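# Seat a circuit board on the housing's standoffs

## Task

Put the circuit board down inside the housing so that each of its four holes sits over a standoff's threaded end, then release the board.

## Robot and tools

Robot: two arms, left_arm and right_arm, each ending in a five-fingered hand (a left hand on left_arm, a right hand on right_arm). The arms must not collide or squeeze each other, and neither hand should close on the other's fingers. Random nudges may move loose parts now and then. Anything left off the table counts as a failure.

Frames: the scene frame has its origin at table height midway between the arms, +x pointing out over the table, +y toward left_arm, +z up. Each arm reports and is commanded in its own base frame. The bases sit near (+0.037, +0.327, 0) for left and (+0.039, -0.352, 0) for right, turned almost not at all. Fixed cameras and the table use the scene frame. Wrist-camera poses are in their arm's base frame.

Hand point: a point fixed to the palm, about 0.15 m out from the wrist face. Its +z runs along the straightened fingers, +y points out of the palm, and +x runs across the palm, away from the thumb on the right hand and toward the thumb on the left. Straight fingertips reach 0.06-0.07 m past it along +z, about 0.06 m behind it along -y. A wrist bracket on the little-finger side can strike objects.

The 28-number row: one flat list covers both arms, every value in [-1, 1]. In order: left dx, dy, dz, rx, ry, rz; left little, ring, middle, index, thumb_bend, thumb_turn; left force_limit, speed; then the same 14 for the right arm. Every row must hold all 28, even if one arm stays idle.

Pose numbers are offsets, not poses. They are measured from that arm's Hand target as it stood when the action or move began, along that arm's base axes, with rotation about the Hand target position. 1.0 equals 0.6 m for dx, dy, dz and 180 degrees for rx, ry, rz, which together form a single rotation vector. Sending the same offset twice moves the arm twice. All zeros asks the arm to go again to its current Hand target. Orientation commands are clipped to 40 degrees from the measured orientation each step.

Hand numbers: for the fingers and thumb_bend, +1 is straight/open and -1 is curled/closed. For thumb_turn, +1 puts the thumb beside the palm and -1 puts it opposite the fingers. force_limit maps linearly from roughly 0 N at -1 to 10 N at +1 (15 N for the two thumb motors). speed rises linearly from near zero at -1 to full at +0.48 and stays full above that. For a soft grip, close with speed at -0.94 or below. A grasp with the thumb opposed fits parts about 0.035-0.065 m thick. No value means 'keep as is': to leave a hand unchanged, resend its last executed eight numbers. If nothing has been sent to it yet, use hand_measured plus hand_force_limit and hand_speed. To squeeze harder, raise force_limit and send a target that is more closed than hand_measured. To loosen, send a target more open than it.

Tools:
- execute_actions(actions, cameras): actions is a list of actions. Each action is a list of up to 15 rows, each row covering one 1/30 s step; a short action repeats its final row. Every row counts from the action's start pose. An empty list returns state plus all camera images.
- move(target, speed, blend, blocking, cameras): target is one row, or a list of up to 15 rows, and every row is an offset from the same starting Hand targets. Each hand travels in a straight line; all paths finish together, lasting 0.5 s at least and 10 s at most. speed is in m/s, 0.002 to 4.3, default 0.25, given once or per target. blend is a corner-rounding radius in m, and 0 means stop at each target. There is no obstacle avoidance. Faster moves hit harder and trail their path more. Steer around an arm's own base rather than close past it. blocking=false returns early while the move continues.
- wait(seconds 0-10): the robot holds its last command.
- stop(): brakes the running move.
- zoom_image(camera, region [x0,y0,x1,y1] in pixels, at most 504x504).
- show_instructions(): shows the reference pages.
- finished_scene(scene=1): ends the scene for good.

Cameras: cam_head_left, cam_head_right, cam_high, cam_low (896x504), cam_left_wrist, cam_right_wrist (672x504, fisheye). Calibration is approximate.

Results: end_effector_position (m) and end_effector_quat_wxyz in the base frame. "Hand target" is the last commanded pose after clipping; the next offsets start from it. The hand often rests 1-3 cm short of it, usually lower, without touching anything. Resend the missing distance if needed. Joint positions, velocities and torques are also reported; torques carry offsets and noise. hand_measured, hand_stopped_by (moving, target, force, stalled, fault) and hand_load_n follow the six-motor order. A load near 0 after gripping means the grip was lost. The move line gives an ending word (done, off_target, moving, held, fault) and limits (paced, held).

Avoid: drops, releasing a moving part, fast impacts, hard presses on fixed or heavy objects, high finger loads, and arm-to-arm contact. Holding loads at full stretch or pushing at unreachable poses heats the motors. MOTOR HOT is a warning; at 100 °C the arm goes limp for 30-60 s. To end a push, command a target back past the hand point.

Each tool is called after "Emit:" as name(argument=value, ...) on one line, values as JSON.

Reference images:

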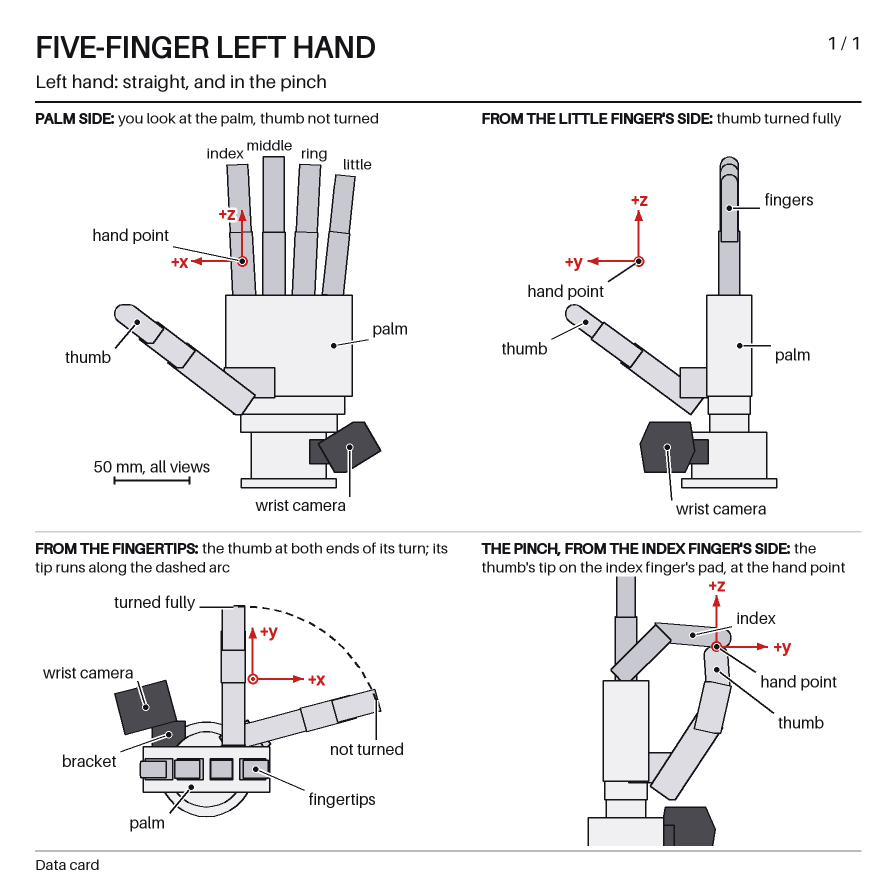

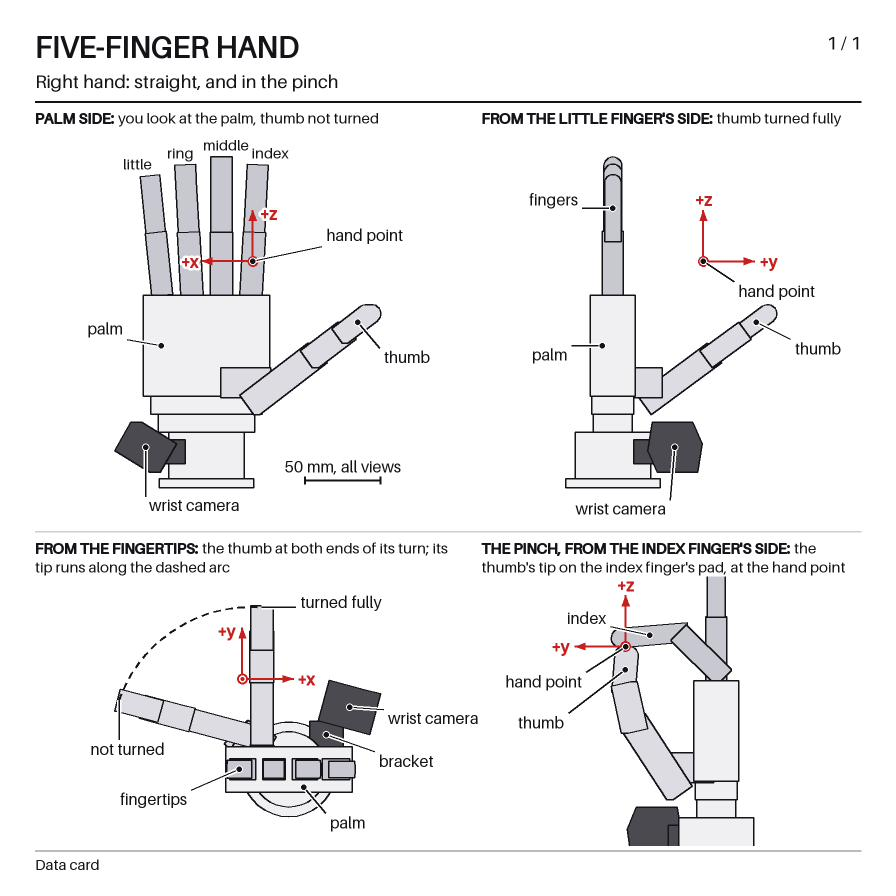

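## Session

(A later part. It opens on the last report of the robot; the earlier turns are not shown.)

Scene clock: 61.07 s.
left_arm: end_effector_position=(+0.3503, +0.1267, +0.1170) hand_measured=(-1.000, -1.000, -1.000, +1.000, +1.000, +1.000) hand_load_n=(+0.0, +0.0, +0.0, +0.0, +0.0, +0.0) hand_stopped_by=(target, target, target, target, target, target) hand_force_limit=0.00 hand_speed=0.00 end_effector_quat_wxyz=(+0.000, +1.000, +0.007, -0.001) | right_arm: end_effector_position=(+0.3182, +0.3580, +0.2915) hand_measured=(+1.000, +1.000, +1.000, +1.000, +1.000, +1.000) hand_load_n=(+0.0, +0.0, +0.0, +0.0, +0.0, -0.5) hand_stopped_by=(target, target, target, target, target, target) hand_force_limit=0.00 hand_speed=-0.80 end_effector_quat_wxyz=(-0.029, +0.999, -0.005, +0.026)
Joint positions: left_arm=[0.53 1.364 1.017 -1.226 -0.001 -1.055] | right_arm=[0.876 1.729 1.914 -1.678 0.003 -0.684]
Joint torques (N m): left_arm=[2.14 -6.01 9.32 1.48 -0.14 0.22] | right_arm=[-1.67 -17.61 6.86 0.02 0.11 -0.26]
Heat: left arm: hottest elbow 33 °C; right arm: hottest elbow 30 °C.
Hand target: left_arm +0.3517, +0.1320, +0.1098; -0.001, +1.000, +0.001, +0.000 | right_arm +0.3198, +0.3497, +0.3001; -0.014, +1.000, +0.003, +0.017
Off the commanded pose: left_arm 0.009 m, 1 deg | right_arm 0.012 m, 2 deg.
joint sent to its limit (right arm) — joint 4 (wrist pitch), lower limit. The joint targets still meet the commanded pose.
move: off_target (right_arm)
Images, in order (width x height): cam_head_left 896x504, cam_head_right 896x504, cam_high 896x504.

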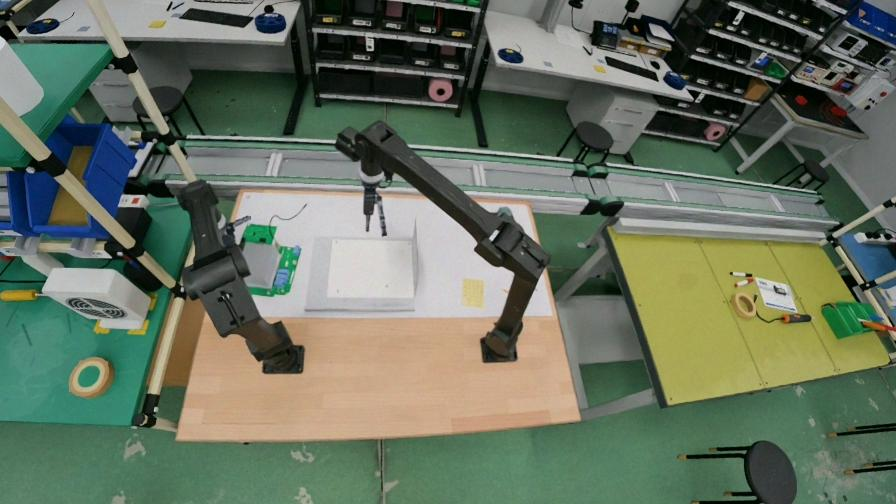

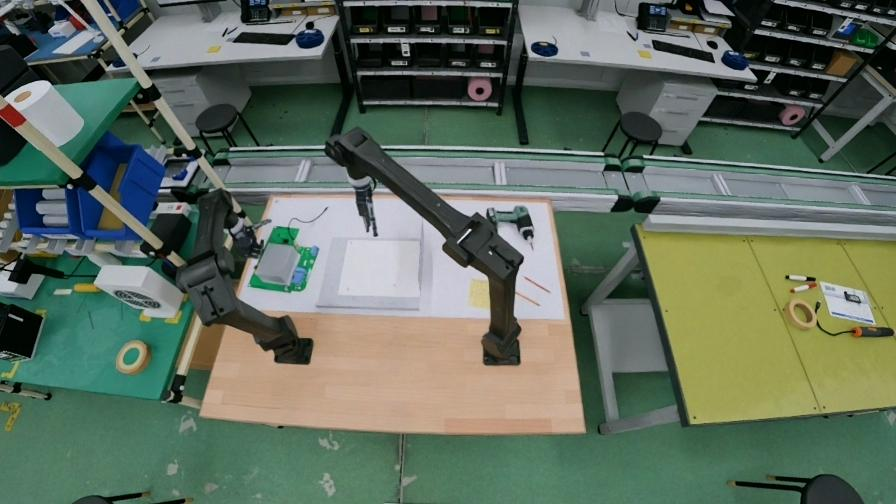

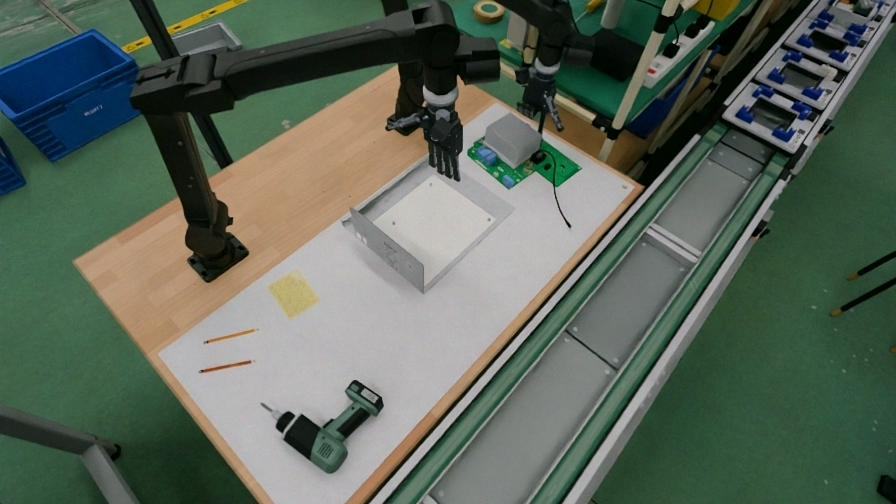

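Emit:
move(target=[0,-0.092,0,0,0,0,-1,-1,-1,1,1,1,0,0,0,0,0,0,0,0,1,1,1,1,1,1,0,-0.8], speed=0.08, cameras=["cam_head_left","cam_head_right","cam_high"])

Emit:
zoom_image(camera="cam_high", region=[460, 70, 590, 200])

Emit:
zoom_image(camera="cam_head_right", region=[225, 210, 325, 310])

Scene clock: 63.23 s.
left_arm: end_effector_position=(+0.3496, +0.1043, +0.1081) hand_measured=(-1.000, -1.000, -1.000, +1.000, +1.000, +1.000) hand_load_n=(+0.0, +0.0, +0.0, +0.5, +0.0, +0.0) hand_stopped_by=(target, target, target, target, target, target) hand_force_limit=0.00 hand_speed=0.00 end_effector_quat_wxyz=(-0.020, +0.999, +0.025, -0.006) | right_arm: end_effector_position=(+0.3182, +0.3580, +0.2915) hand_measured=(+1.000, +1.000, +1.000, +1.000, +1.000, +1.000) hand_load_n=(+0.0, +0.0, +0.0, +0.0, +0.0, +0.0) hand_stopped_by=(target, target, target, target, target, target) hand_force_limit=0.00 hand_speed=-0.80 end_effector_quat_wxyz=(-0.029, +0.999, -0.005, +0.026)
Joint positions: left_arm=[0.454 1.327 0.965 -1.202 -0.042 -1.166] | right_arm=[0.876 1.729 1.914 -1.678 0.003 -0.684]
Joint torques (N m): left_arm=[-2.2 -7.71 8.35 0.62 1.25 0.02] | right_arm=[-1.73 -17.32 6.78 0.05 0.1 -0.25]
Heat: left arm: hottest elbow 33 °C; right arm: hottest elbow 30 °C.
Hand target: left_arm +0.3517, +0.0768, +0.1098; -0.001, +1.000, +0.001, +0.000 | right_arm +0.3198, +0.3497, +0.3001; -0.014, +1.000, +0.003, +0.017
Off the commanded pose: left_arm 0.028 m, 4 deg | right_arm 0.012 m, 2 deg.
joint sent to its limit (right arm) — joint 4 (wrist pitch), lower limit. The joint targets still meet the commanded pose.
move: off_target (left_arm, right_arm)
Images, in order (width x height): cam_head_left 896x504, cam_head_right 896x504, cam_high 896x504.

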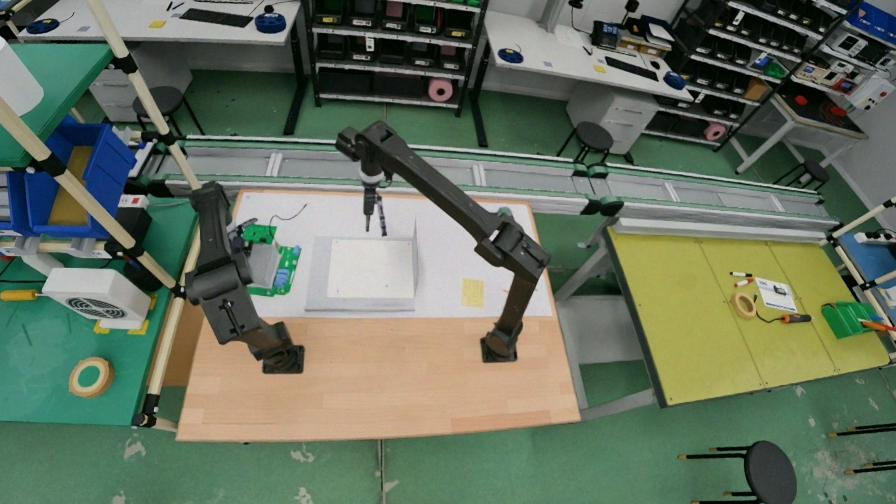

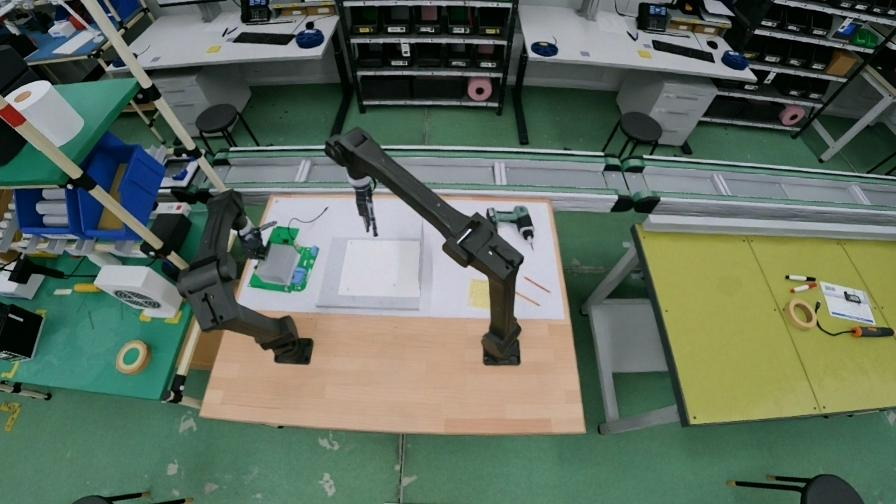

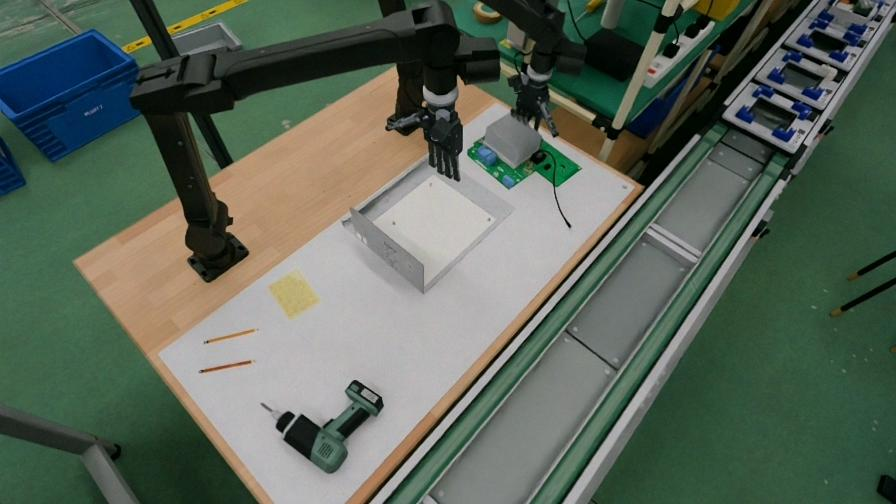

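Scaled by 3.877.

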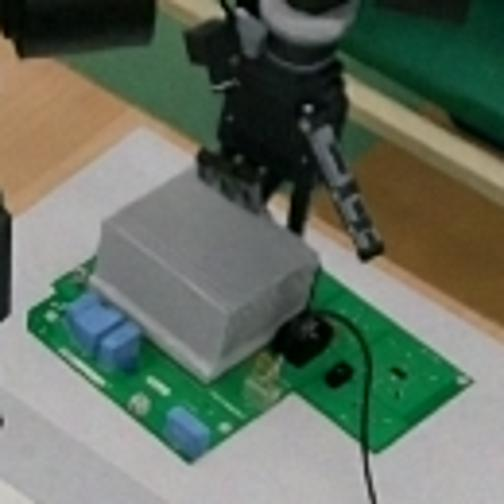

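Scaled by 5.040.

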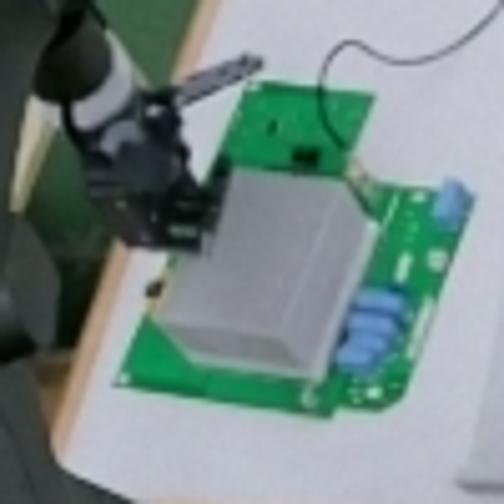

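Emit:
move(target=[0,-0.033,0,0,0,0,-1,-1,-1,1,1,1,0,0,0,0,0,0,0,0,1,1,1,1,1,1,0,-0.8], speed=0.08, cameras=["cam_head_right","cam_high"])

Emit:
zoom_image(camera="cam_high", region=[460, 70, 590, 200])

Emit:
zoom_image(camera="cam_head_right", region=[225, 210, 325, 310])

Scene clock: 65.23 s.
left_arm: end_effector_position=(+0.3520, +0.0913, +0.1073) hand_measured=(-1.000, -1.000, -1.000, +1.000, +1.000, +1.000) hand_load_n=(+0.0, +0.0, +0.0, +1.0, +0.0, +0.0) hand_stopped_by=(target, target, target, target, target, target) hand_force_limit=0.00 hand_speed=0.00 end_effector_quat_wxyz=(-0.029, +0.999, +0.030, -0.003) | right_arm: end_effector_position=(+0.3182, +0.3580, +0.2915) hand_measured=(+1.000, +1.000, +1.000, +1.000, +1.000, +1.000) hand_load_n=(+0.0, +0.0, +0.0, +0.0, +0.0, +0.0) hand_stopped_by=(target, target, target, target, target, target) hand_force_limit=0.00 hand_speed=-0.80 end_effector_quat_wxyz=(-0.029, +0.999, -0.005, +0.026)
Joint positions: left_arm=[0.41 1.309 0.948 -1.194 -0.056 -1.221] | right_arm=[0.876 1.729 1.914 -1.678 0.003 -0.684]
Joint torques (N m): left_arm=[-2.73 -7.71 8.29 0.25 1.68 0.05] | right_arm=[-1.67 -17.26 6.86 -0.06 0.12 -0.29]
Heat: left arm: hottest elbow 33 °C; right arm: hottest elbow 30 °C.
Hand target: left_arm +0.3518, +0.0571, +0.1100; -0.001, +1.000, +0.001, +0.001 | right_arm +0.3198, +0.3497, +0.3001; -0.014, +1.000, +0.003, +0.017
Off the commanded pose: left_arm 0.034 m, 5 deg | right_arm 0.012 m, 2 deg.
joint sent to its limit (right arm) — joint 4 (wrist pitch), lower limit. The joint targets still meet the commanded pose.
move: off_target (left_arm, right_arm)
Images, in order (width x height): cam_head_right 896x504, cam_high 896x504.

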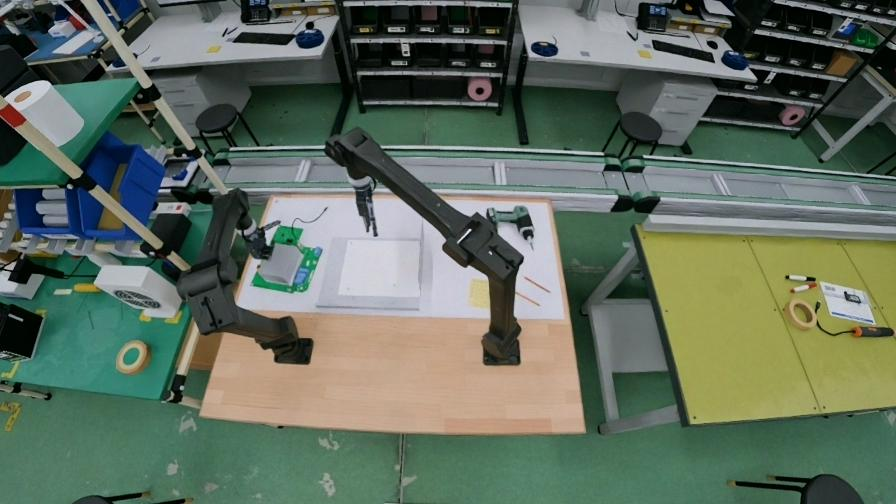

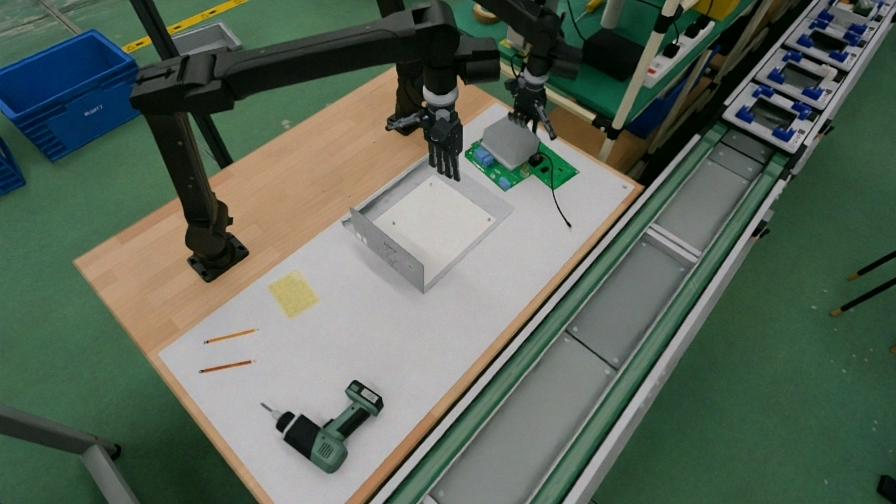

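Scaled by 3.877.

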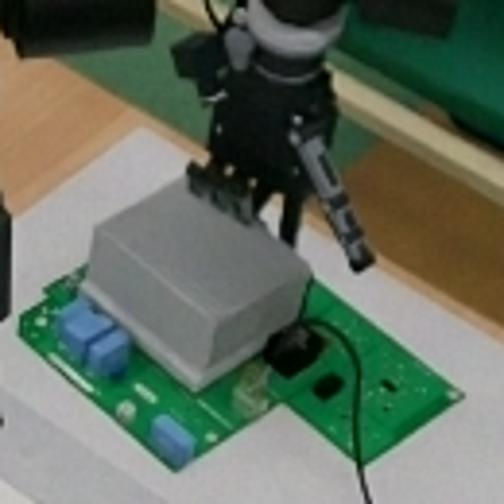

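Scaled by 5.040.

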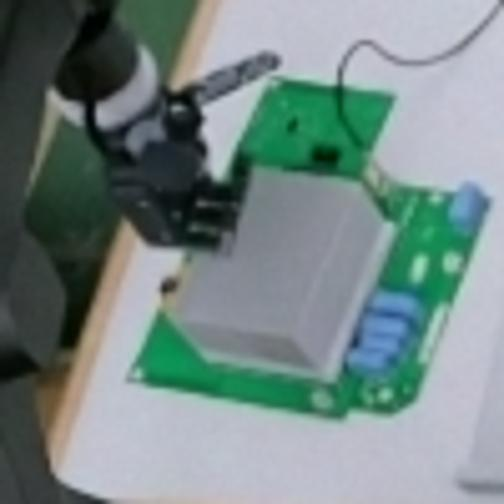

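Emit:
move(target=[[0,0.12,0,0,0,0,-1,-1,-1,1,1,1,0,0,-0.05,-0.03,-0.15,0,0,0,1,1,1,1,1,1,0,-0.8],[0,0.12,0.05,0,0,0,-1,-1,-1,1,1,1,0,0,-0.05,-0.03,-0.275,0,0,0,1,1,1,1,1,1,0,-0.8]], speed=0.15, cameras=["cam_head_left","cam_head_right","cam_high","cam_right_wrist"])

Scene clock: 73.77 s.
left_arm: end_effector_position=(+0.3430, +0.1197, +0.1251) hand_measured=(-1.000, -1.000, -1.000, +1.000, +1.000, +1.000) hand_load_n=(+0.0, +0.0, +0.0, +0.0, +0.0, +0.0) hand_stopped_by=(target, target, target, target, target, target) hand_force_limit=0.00 hand_speed=0.00 end_effector_quat_wxyz=(+0.005, +1.000, +0.003, -0.010) | right_arm: end_effector_position=(+0.2910, +0.3259, +0.1409) hand_measured=(+1.000, +1.000, +1.000, +1.000, +1.000, +1.000) hand_load_n=(+0.0, +0.0, +0.0, +0.0, +0.0, +0.0) hand_stopped_by=(target, target, target, target, target, target) hand_force_limit=0.00 hand_speed=-0.80 end_effector_quat_wxyz=(-0.014, +1.000, -0.005, +0.014)
Joint positions: left_arm=[0.524 1.347 1.023 -1.269 -0.001 -1.052] | right_arm=[0.877 1.655 1.415 -1.292 0.003 -0.684]
Joint torques (N m): left_arm=[2.08 -6.89 13.38 -0.18 -0.17 0.19] | right_arm=[-0.09 -13.68 6.63 0.77 0.1 -0.04]
Heat: left arm: hottest elbow 34 °C; right arm: hottest elbow 30 °C.
Hand target: left_arm +0.3517, +0.1290, +0.1398; -0.001, +1.000, +0.001, +0.000 | right_arm +0.2898, +0.3318, +0.1350; -0.014, +1.000, +0.003, +0.017
Off the commanded pose: left_arm 0.020 m, 1 deg | right_arm 0.008 m, 1 deg.
move: off_target (left_arm)
camera_calibration:
cam_right_wrist: T_world_to_cam=[[0.203629, -0.978831, -0.0206291, 0.262424], [-0.843129, -0.186032, 0.504505, 0.233984], [-0.497662, -0.085339, -0.863162, 0.406273], [0, 0, 0, 1]] pos_world=[0.346028, 0.335068, 0.238047]
Images, in order (width x height): cam_head_left 896x504, cam_head_right 896x504, cam_high 896x504, cam_right_wrist 672x504.

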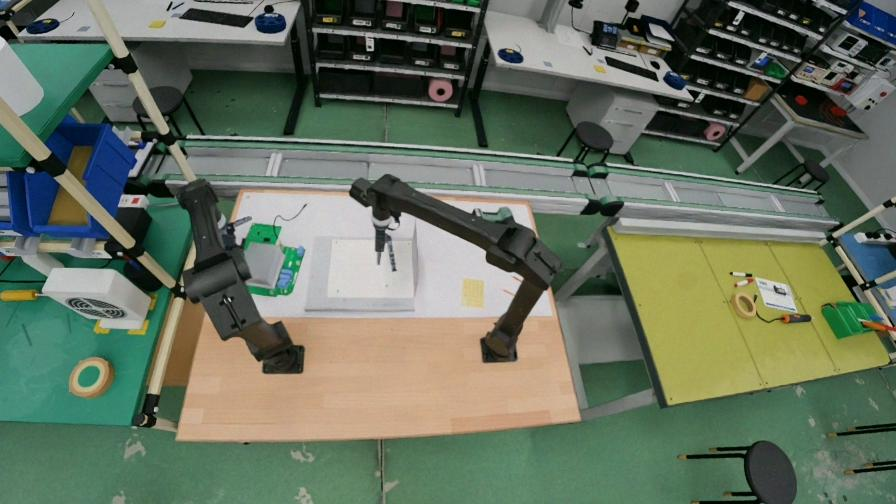

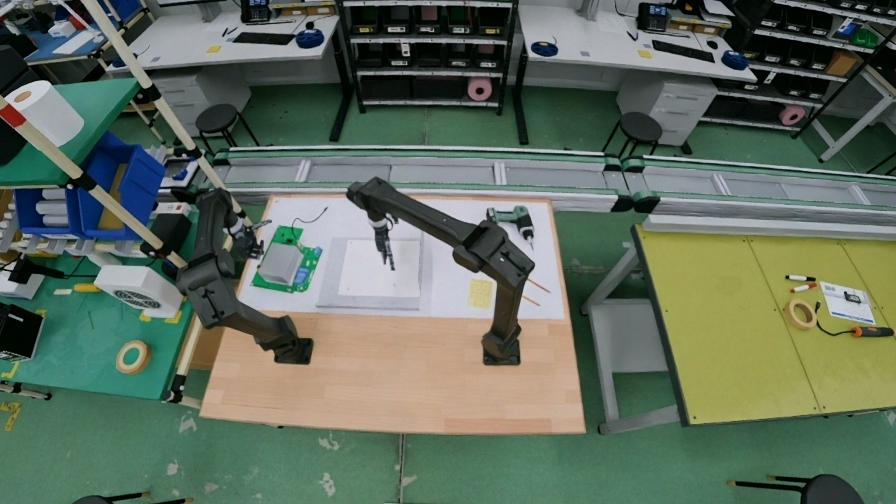

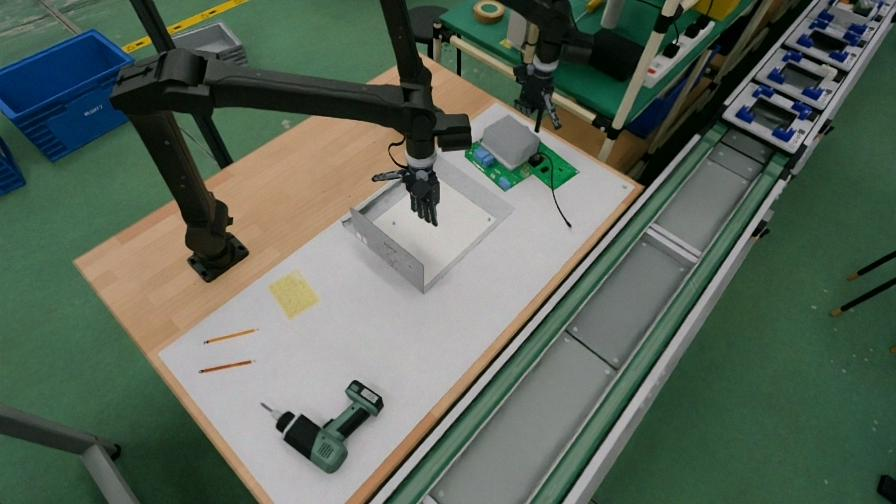

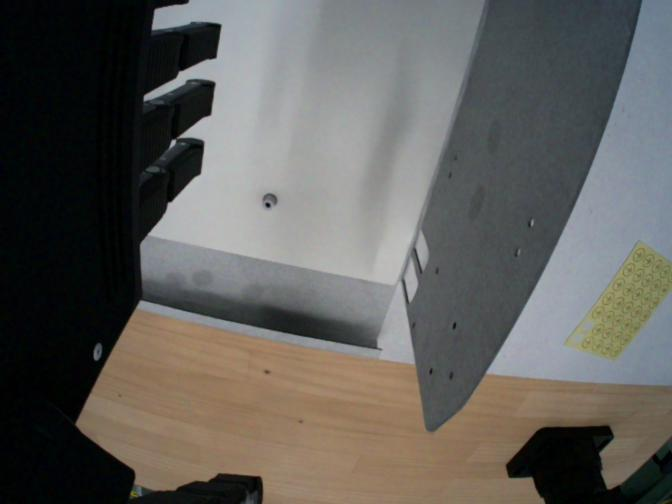

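Emit:
move(target=[0,0,0,0,0,0,-1,-1,-1,1,1,1,0,0,0.02,-0.22,0,0,0,0,1,1,1,1,1,1,0,-0.8], speed=0.12, cameras=["cam_head_left","cam_high","cam_right_wrist"])

Scene clock: 76.17 s.
left_arm: end_effector_position=(+0.3430, +0.1197, +0.1251) hand_measured=(-1.000, -1.000, -1.000, +1.000, +1.000, +1.000) hand_load_n=(+0.0, +0.0, +0.0, +0.0, +0.0, +0.0) hand_stopped_by=(target, target, target, target, target, target) hand_force_limit=0.00 hand_speed=0.00 end_effector_quat_wxyz=(+0.005, +1.000, +0.003, -0.010) | right_arm: end_effector_position=(+0.2949, +0.2091, +0.1273) hand_measured=(+1.000, +1.000, +1.000, +1.000, +1.000, +1.000) hand_load_n=(+0.0, +0.0, +0.0, +0.0, +0.0, +0.0) hand_stopped_by=(target, target, target, target, target, target) hand_force_limit=0.00 hand_speed=-0.80 end_effector_quat_wxyz=(-0.009, +1.000, -0.003, +0.005)
Joint positions: left_arm=[0.524 1.347 1.023 -1.269 -0.001 -1.052] | right_arm=[0.688 1.478 1.166 -1.241 -0.007 -0.877]
Joint torques (N m): left_arm=[2.02 -6.83 13.38 -0.17 -0.16 0.19] | right_arm=[-2.67 -13.51 6.35 0.58 0.19 -0.35]
Heat: left arm: hottest elbow 34 °C; right arm: hottest elbow 30 °C.
Hand target: left_arm +0.3517, +0.1290, +0.1398; -0.001, +1.000, +0.001, +0.000 | right_arm +0.3019, +0.1997, +0.1350; -0.014, +1.000, +0.003, +0.017
Off the commanded pose: left_arm 0.019 m, 1 deg | right_arm 0.014 m, 2 deg.
move: off_target (left_arm, right_arm)
camera_calibration:
cam_right_wrist: T_world_to_cam=[[0.207564, -0.978125, -0.0137043, 0.144742], [-0.832962, -0.184071, 0.521817, 0.216742], [-0.512925, -0.0968953, -0.852948, 0.392125], [0, 0, 0, 1]] pos_world=[0.351625, 0.219467, 0.223346]
Images, in order (width x height): cam_head_left 896x504, cam_high 896x504, cam_right_wrist 672x504.

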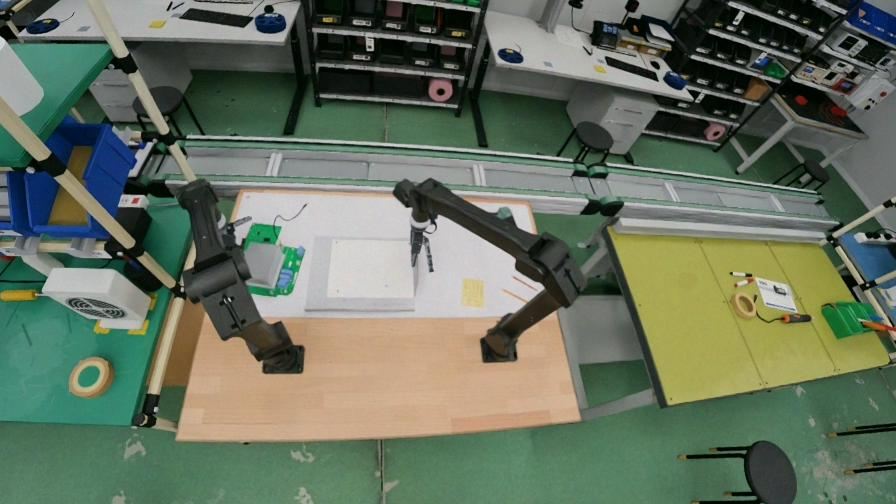

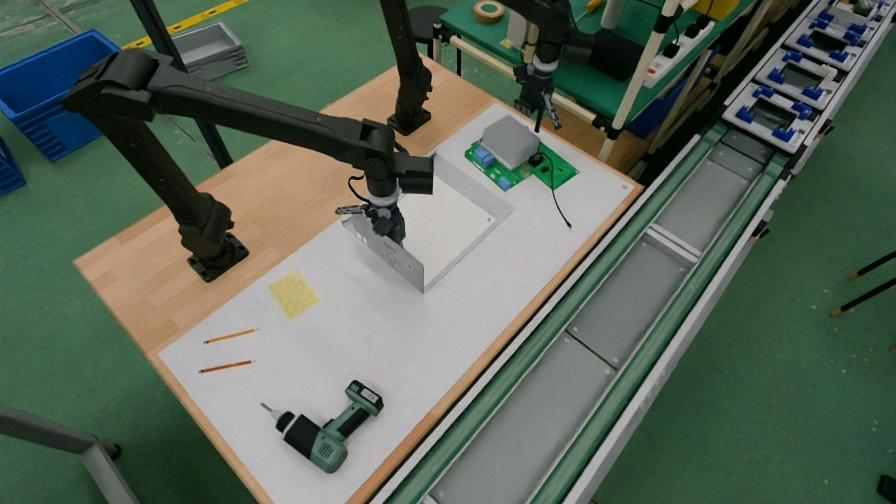

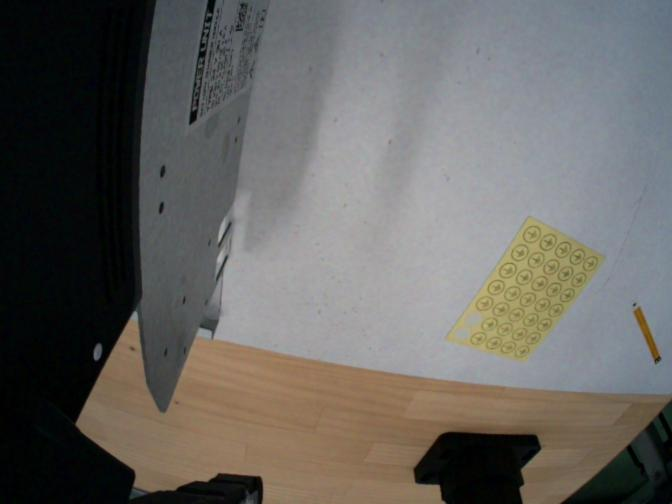

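Emit:
move(target=[0,0,0,0,0,0,-1,-1,-1,1,1,1,0,0,0,-0.12,0,0,0,0,1,1,1,1,1,1,0,-0.8], speed=0.1, cameras=["cam_head_left","cam_high"])

Scene clock: 77.90 s.
left_arm: end_effector_position=(+0.3430, +0.1197, +0.1251) hand_measured=(-1.000, -1.000, -1.000, +1.000, +1.000, +1.000) hand_load_n=(+0.0, +0.0, +0.0, +0.0, +0.0, +0.5) hand_stopped_by=(target, target, target, target, target, target) hand_force_limit=0.00 hand_speed=0.00 end_effector_quat_wxyz=(+0.005, +1.000, +0.003, -0.010) | right_arm: end_effector_position=(+0.2970, +0.1521, +0.1250) hand_measured=(+1.000, +1.000, +1.000, +1.000, +1.000, +1.000) hand_load_n=(+0.0, +0.0, +0.0, +0.0, +0.0, +0.0) hand_stopped_by=(target, target, target, target, target, target) hand_force_limit=0.00 hand_speed=-0.80 end_effector_quat_wxyz=(-0.026, +1.000, -0.002, +0.008)
Joint positions: left_arm=[0.524 1.347 1.023 -1.269 -0.001 -1.052] | right_arm=[0.558 1.38 1.063 -1.213 -0.035 -1.008]
Joint torques (N m): left_arm=[2.08 -6.89 13.38 -0.18 -0.17 0.18] | right_arm=[-4.6 -12.57 6.35 -0.39 0.88 -0.53]
Heat: left arm: hottest elbow 34 °C; right arm: hottest elbow 30 °C.
Hand target: left_arm +0.3517, +0.1290, +0.1398; -0.001, +1.000, +0.001, +0.000 | right_arm +0.3019, +0.1277, +0.1351; -0.014, +1.000, +0.003, +0.017
Off the commanded pose: left_arm 0.019 m, 1 deg | right_arm 0.027 m, 2 deg.
move: off_target (left_arm, right_arm)
Images, in order (width x height): cam_head_left 896x504, cam_high 896x504.

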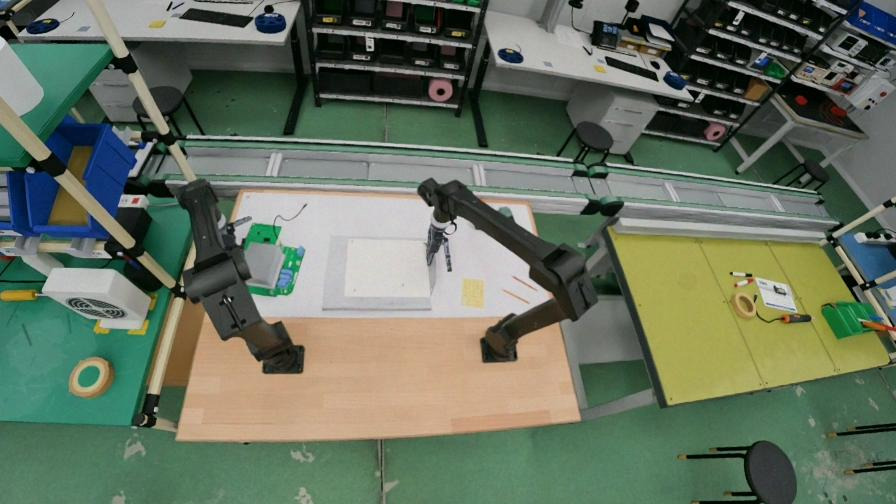

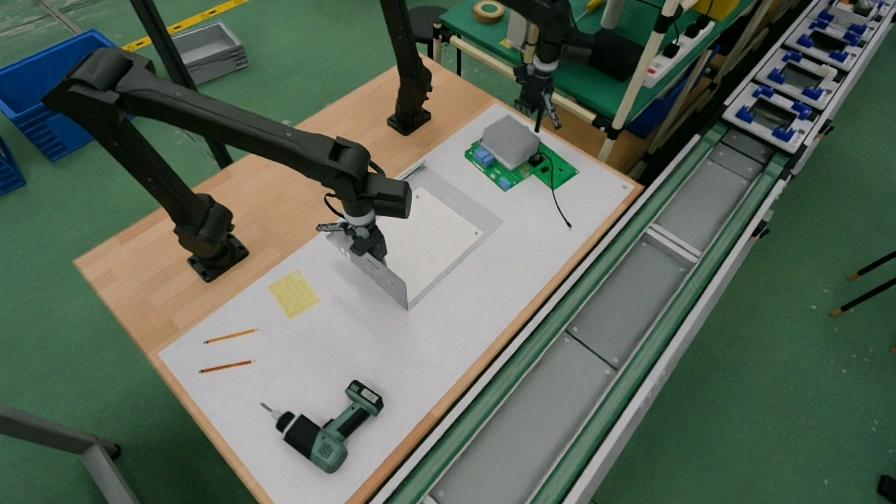

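Emit:
move(target=[0,0,0,0,0,0,-1,-1,-1,1,1,1,0,0,0,-0.142,0,0,0,0,1,1,1,1,1,1,0,-0.8], speed=0.1, cameras=["cam_head_left","cam_head_right","cam_high"])

Scene clock: 80.13 s.
left_arm: end_effector_position=(+0.3430, +0.1197, +0.1251) hand_measured=(-1.000, -1.000, -1.000, +1.000, +1.000, +1.000) hand_load_n=(+0.0, +0.0, +0.0, +0.0, +0.0, +0.0) hand_stopped_by=(target, target, target, target, target, target) hand_force_limit=0.00 hand_speed=0.00 end_effector_quat_wxyz=(+0.005, +1.000, +0.003, -0.010) | right_arm: end_effector_position=(+0.3018, +0.0655, +0.1244) hand_measured=(+1.000, +1.000, +1.000, +1.000, +1.000, +1.000) hand_load_n=(+0.0, +0.0, +0.0, +0.0, +0.0, +0.0) hand_stopped_by=(target, target, target, target, target, target) hand_force_limit=0.00 hand_speed=-0.80 end_effector_quat_wxyz=(-0.028, +1.000, -0.002, +0.011)
Joint positions: left_arm=[0.524 1.347 1.023 -1.269 -0.001 -1.052] | right_arm=[0.337 1.289 0.978 -1.221 -0.046 -1.229]
Joint torques (N m): left_arm=[2.02 -6.89 13.39 -0.18 -0.17 0.19] | right_arm=[-4.25 -11.05 6.71 -0.51 0.94 -0.55]
Heat: left arm: hottest elbow 34 °C; right arm: hottest elbow 30 °C.
Hand target: left_arm +0.3517, +0.1290, +0.1398; -0.001, +1.000, +0.001, +0.000 | right_arm +0.3019, +0.0425, +0.1351; -0.014, +1.000, +0.003, +0.017
Off the commanded pose: left_arm 0.019 m, 1 deg | right_arm 0.025 m, 2 deg.
move: off_target (left_arm, right_arm)
Images, in order (width x height): cam_head_left 896x504, cam_head_right 896x504, cam_high 896x504.

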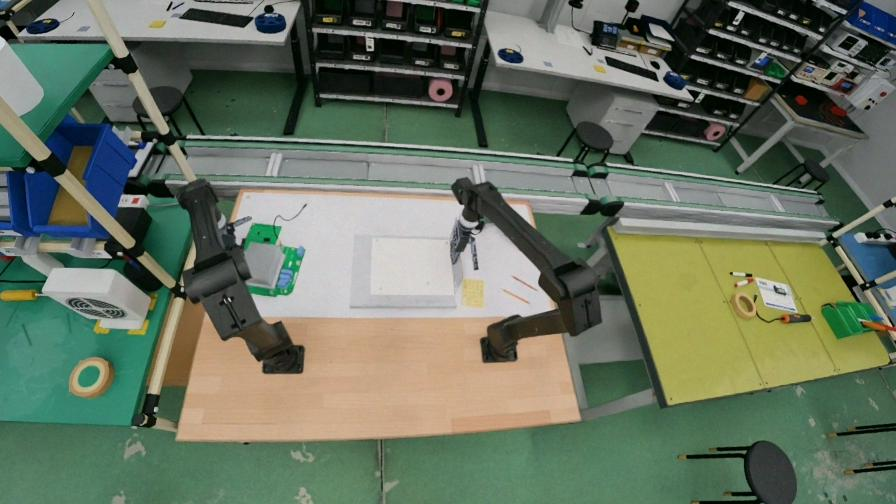

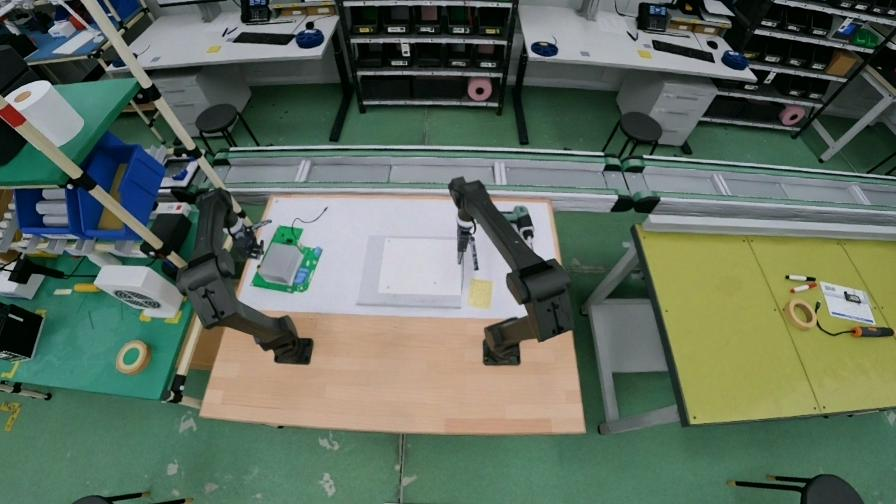

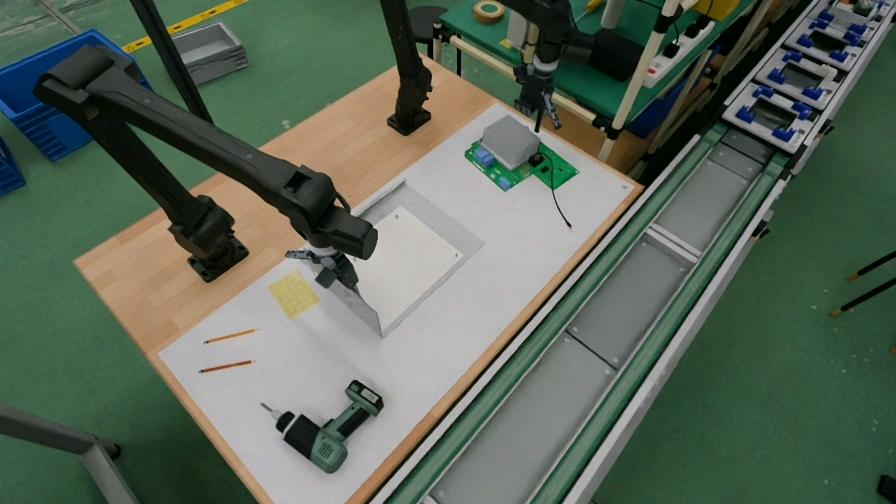

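Emit:
move(target=[[-0.025,0,0.12,0,0,0,-1,-1,-1,1,1,1,0,0,0,0.083,0,0,0,0,1,1,1,1,1,1,0,-0.8],[-0.025,0,0.12,0,0,0,1,1,1,1,1,1,0,0,0,0.083,0.2,0,0,0,1,1,1,1,1,1,0,-0.8]], speed=0.2, cameras=["cam_head_left","cam_head_right","cam_high","cam_left_wrist"])

Emit:
zoom_image(camera="cam_high", region=[460, 70, 590, 200])

Emit:
zoom_image(camera="cam_left_wrist", region=[150, 0, 530, 380])

Scene clock: 84.83 s.
left_arm: end_effector_position=(+0.3316, +0.1216, +0.1976) hand_measured=(+1.000, +1.000, +1.000, +1.000, +1.000, +1.000) hand_load_n=(+0.0, +0.0, +0.0, +0.0, +0.0, +0.0) hand_stopped_by=(target, target, target, target, target, target) hand_force_limit=0.00 hand_speed=0.00 end_effector_quat_wxyz=(+0.005, +1.000, +0.009, -0.009) | right_arm: end_effector_position=(+0.2945, +0.0850, +0.2366) hand_measured=(+1.000, +1.000, +1.000, +1.000, +1.000, +1.000) hand_load_n=(+0.0, +0.0, +0.0, +0.0, +0.0, +0.0) hand_stopped_by=(target, target, target, target, target, target) hand_force_limit=0.00 hand_speed=-0.80 end_effector_quat_wxyz=(-0.007, +1.000, +0.011, -0.004)
Joint positions: left_arm=[0.545 1.275 1.152 -1.467 -0.001 -1.043] | right_arm=[0.415 1.268 1.25 -1.554 -0.017 -1.178]
Joint torques (N m): left_arm=[2.08 -6.07 13.78 -0.17 -0.15 0.24] | right_arm=[-0.09 -9.23 10.82 -0.17 0.13 0.18]
Heat: left arm: hottest elbow 35 °C; right arm: hottest elbow 30 °C.
Hand target: left_arm +0.3368, +0.1290, +0.2119; -0.001, +1.000, +0.001, +0.000 | right_arm +0.3019, +0.0924, +0.2549; -0.014, +1.000, +0.003, +0.017
Off the commanded pose: left_arm 0.017 m, 1 deg | right_arm 0.021 m, 3 deg.
move: off_target (left_arm, right_arm); target 2's new numbers were sent with left_arm's hand 0.017 m and 2 deg from that target
camera_calibration:
cam_left_wrist: T_world_to_cam=[[0.274003, 0.961596, 0.0159935, -0.214231], [0.809917, -0.239686, 0.535336, -0.347478], [0.51861, -0.13373, -0.844488, 0.12969], [0, 0, 0, 1]] pos_world=[0.27287, 0.140061, 0.298965]
Images, in order (width x height): cam_head_left 896x504, cam_head_right 896x504, cam_high 896x504, cam_left_wrist 672x504.

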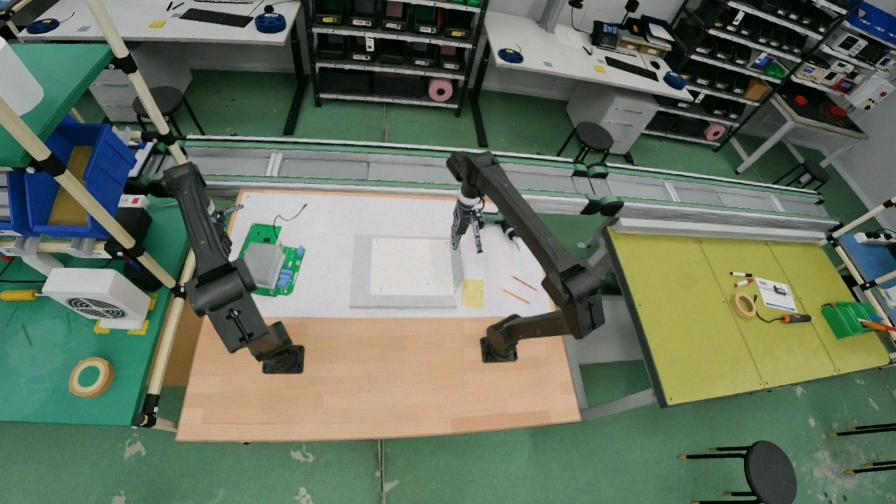

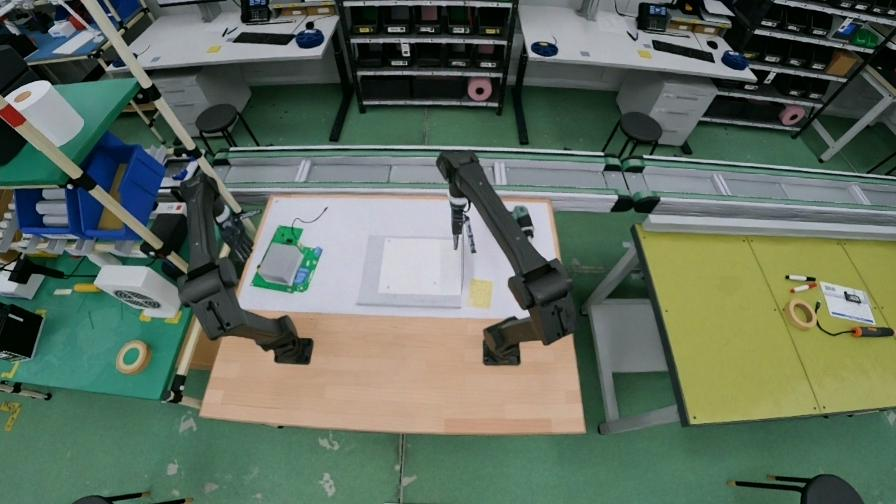

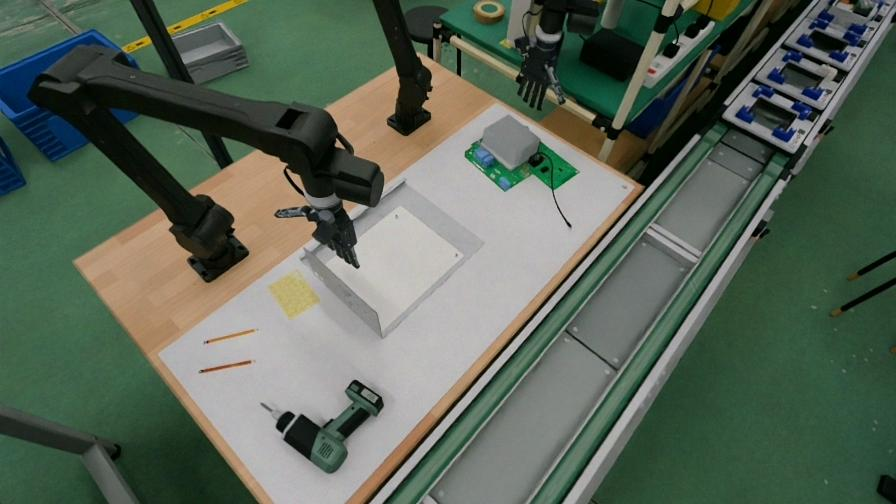

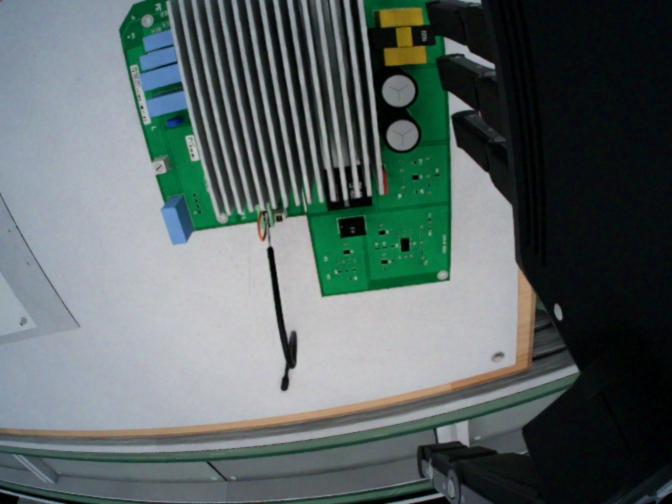

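Scaled by 3.877.

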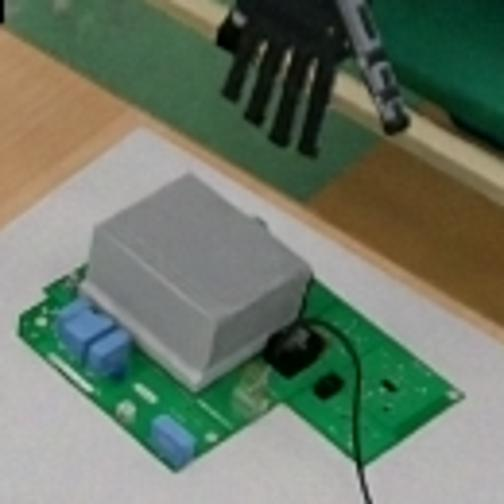

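Scaled by 1.326 from the camera's 672x504 image, which has a finer 960x720 frame.

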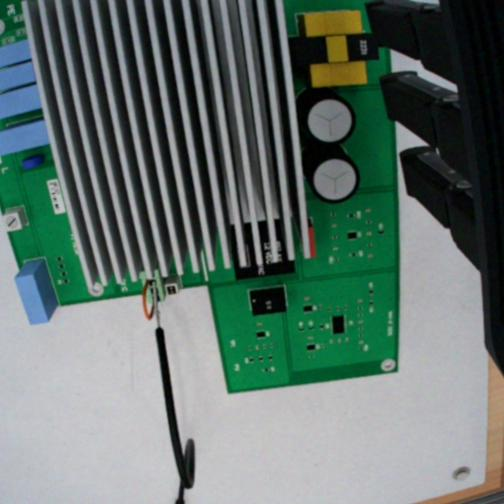

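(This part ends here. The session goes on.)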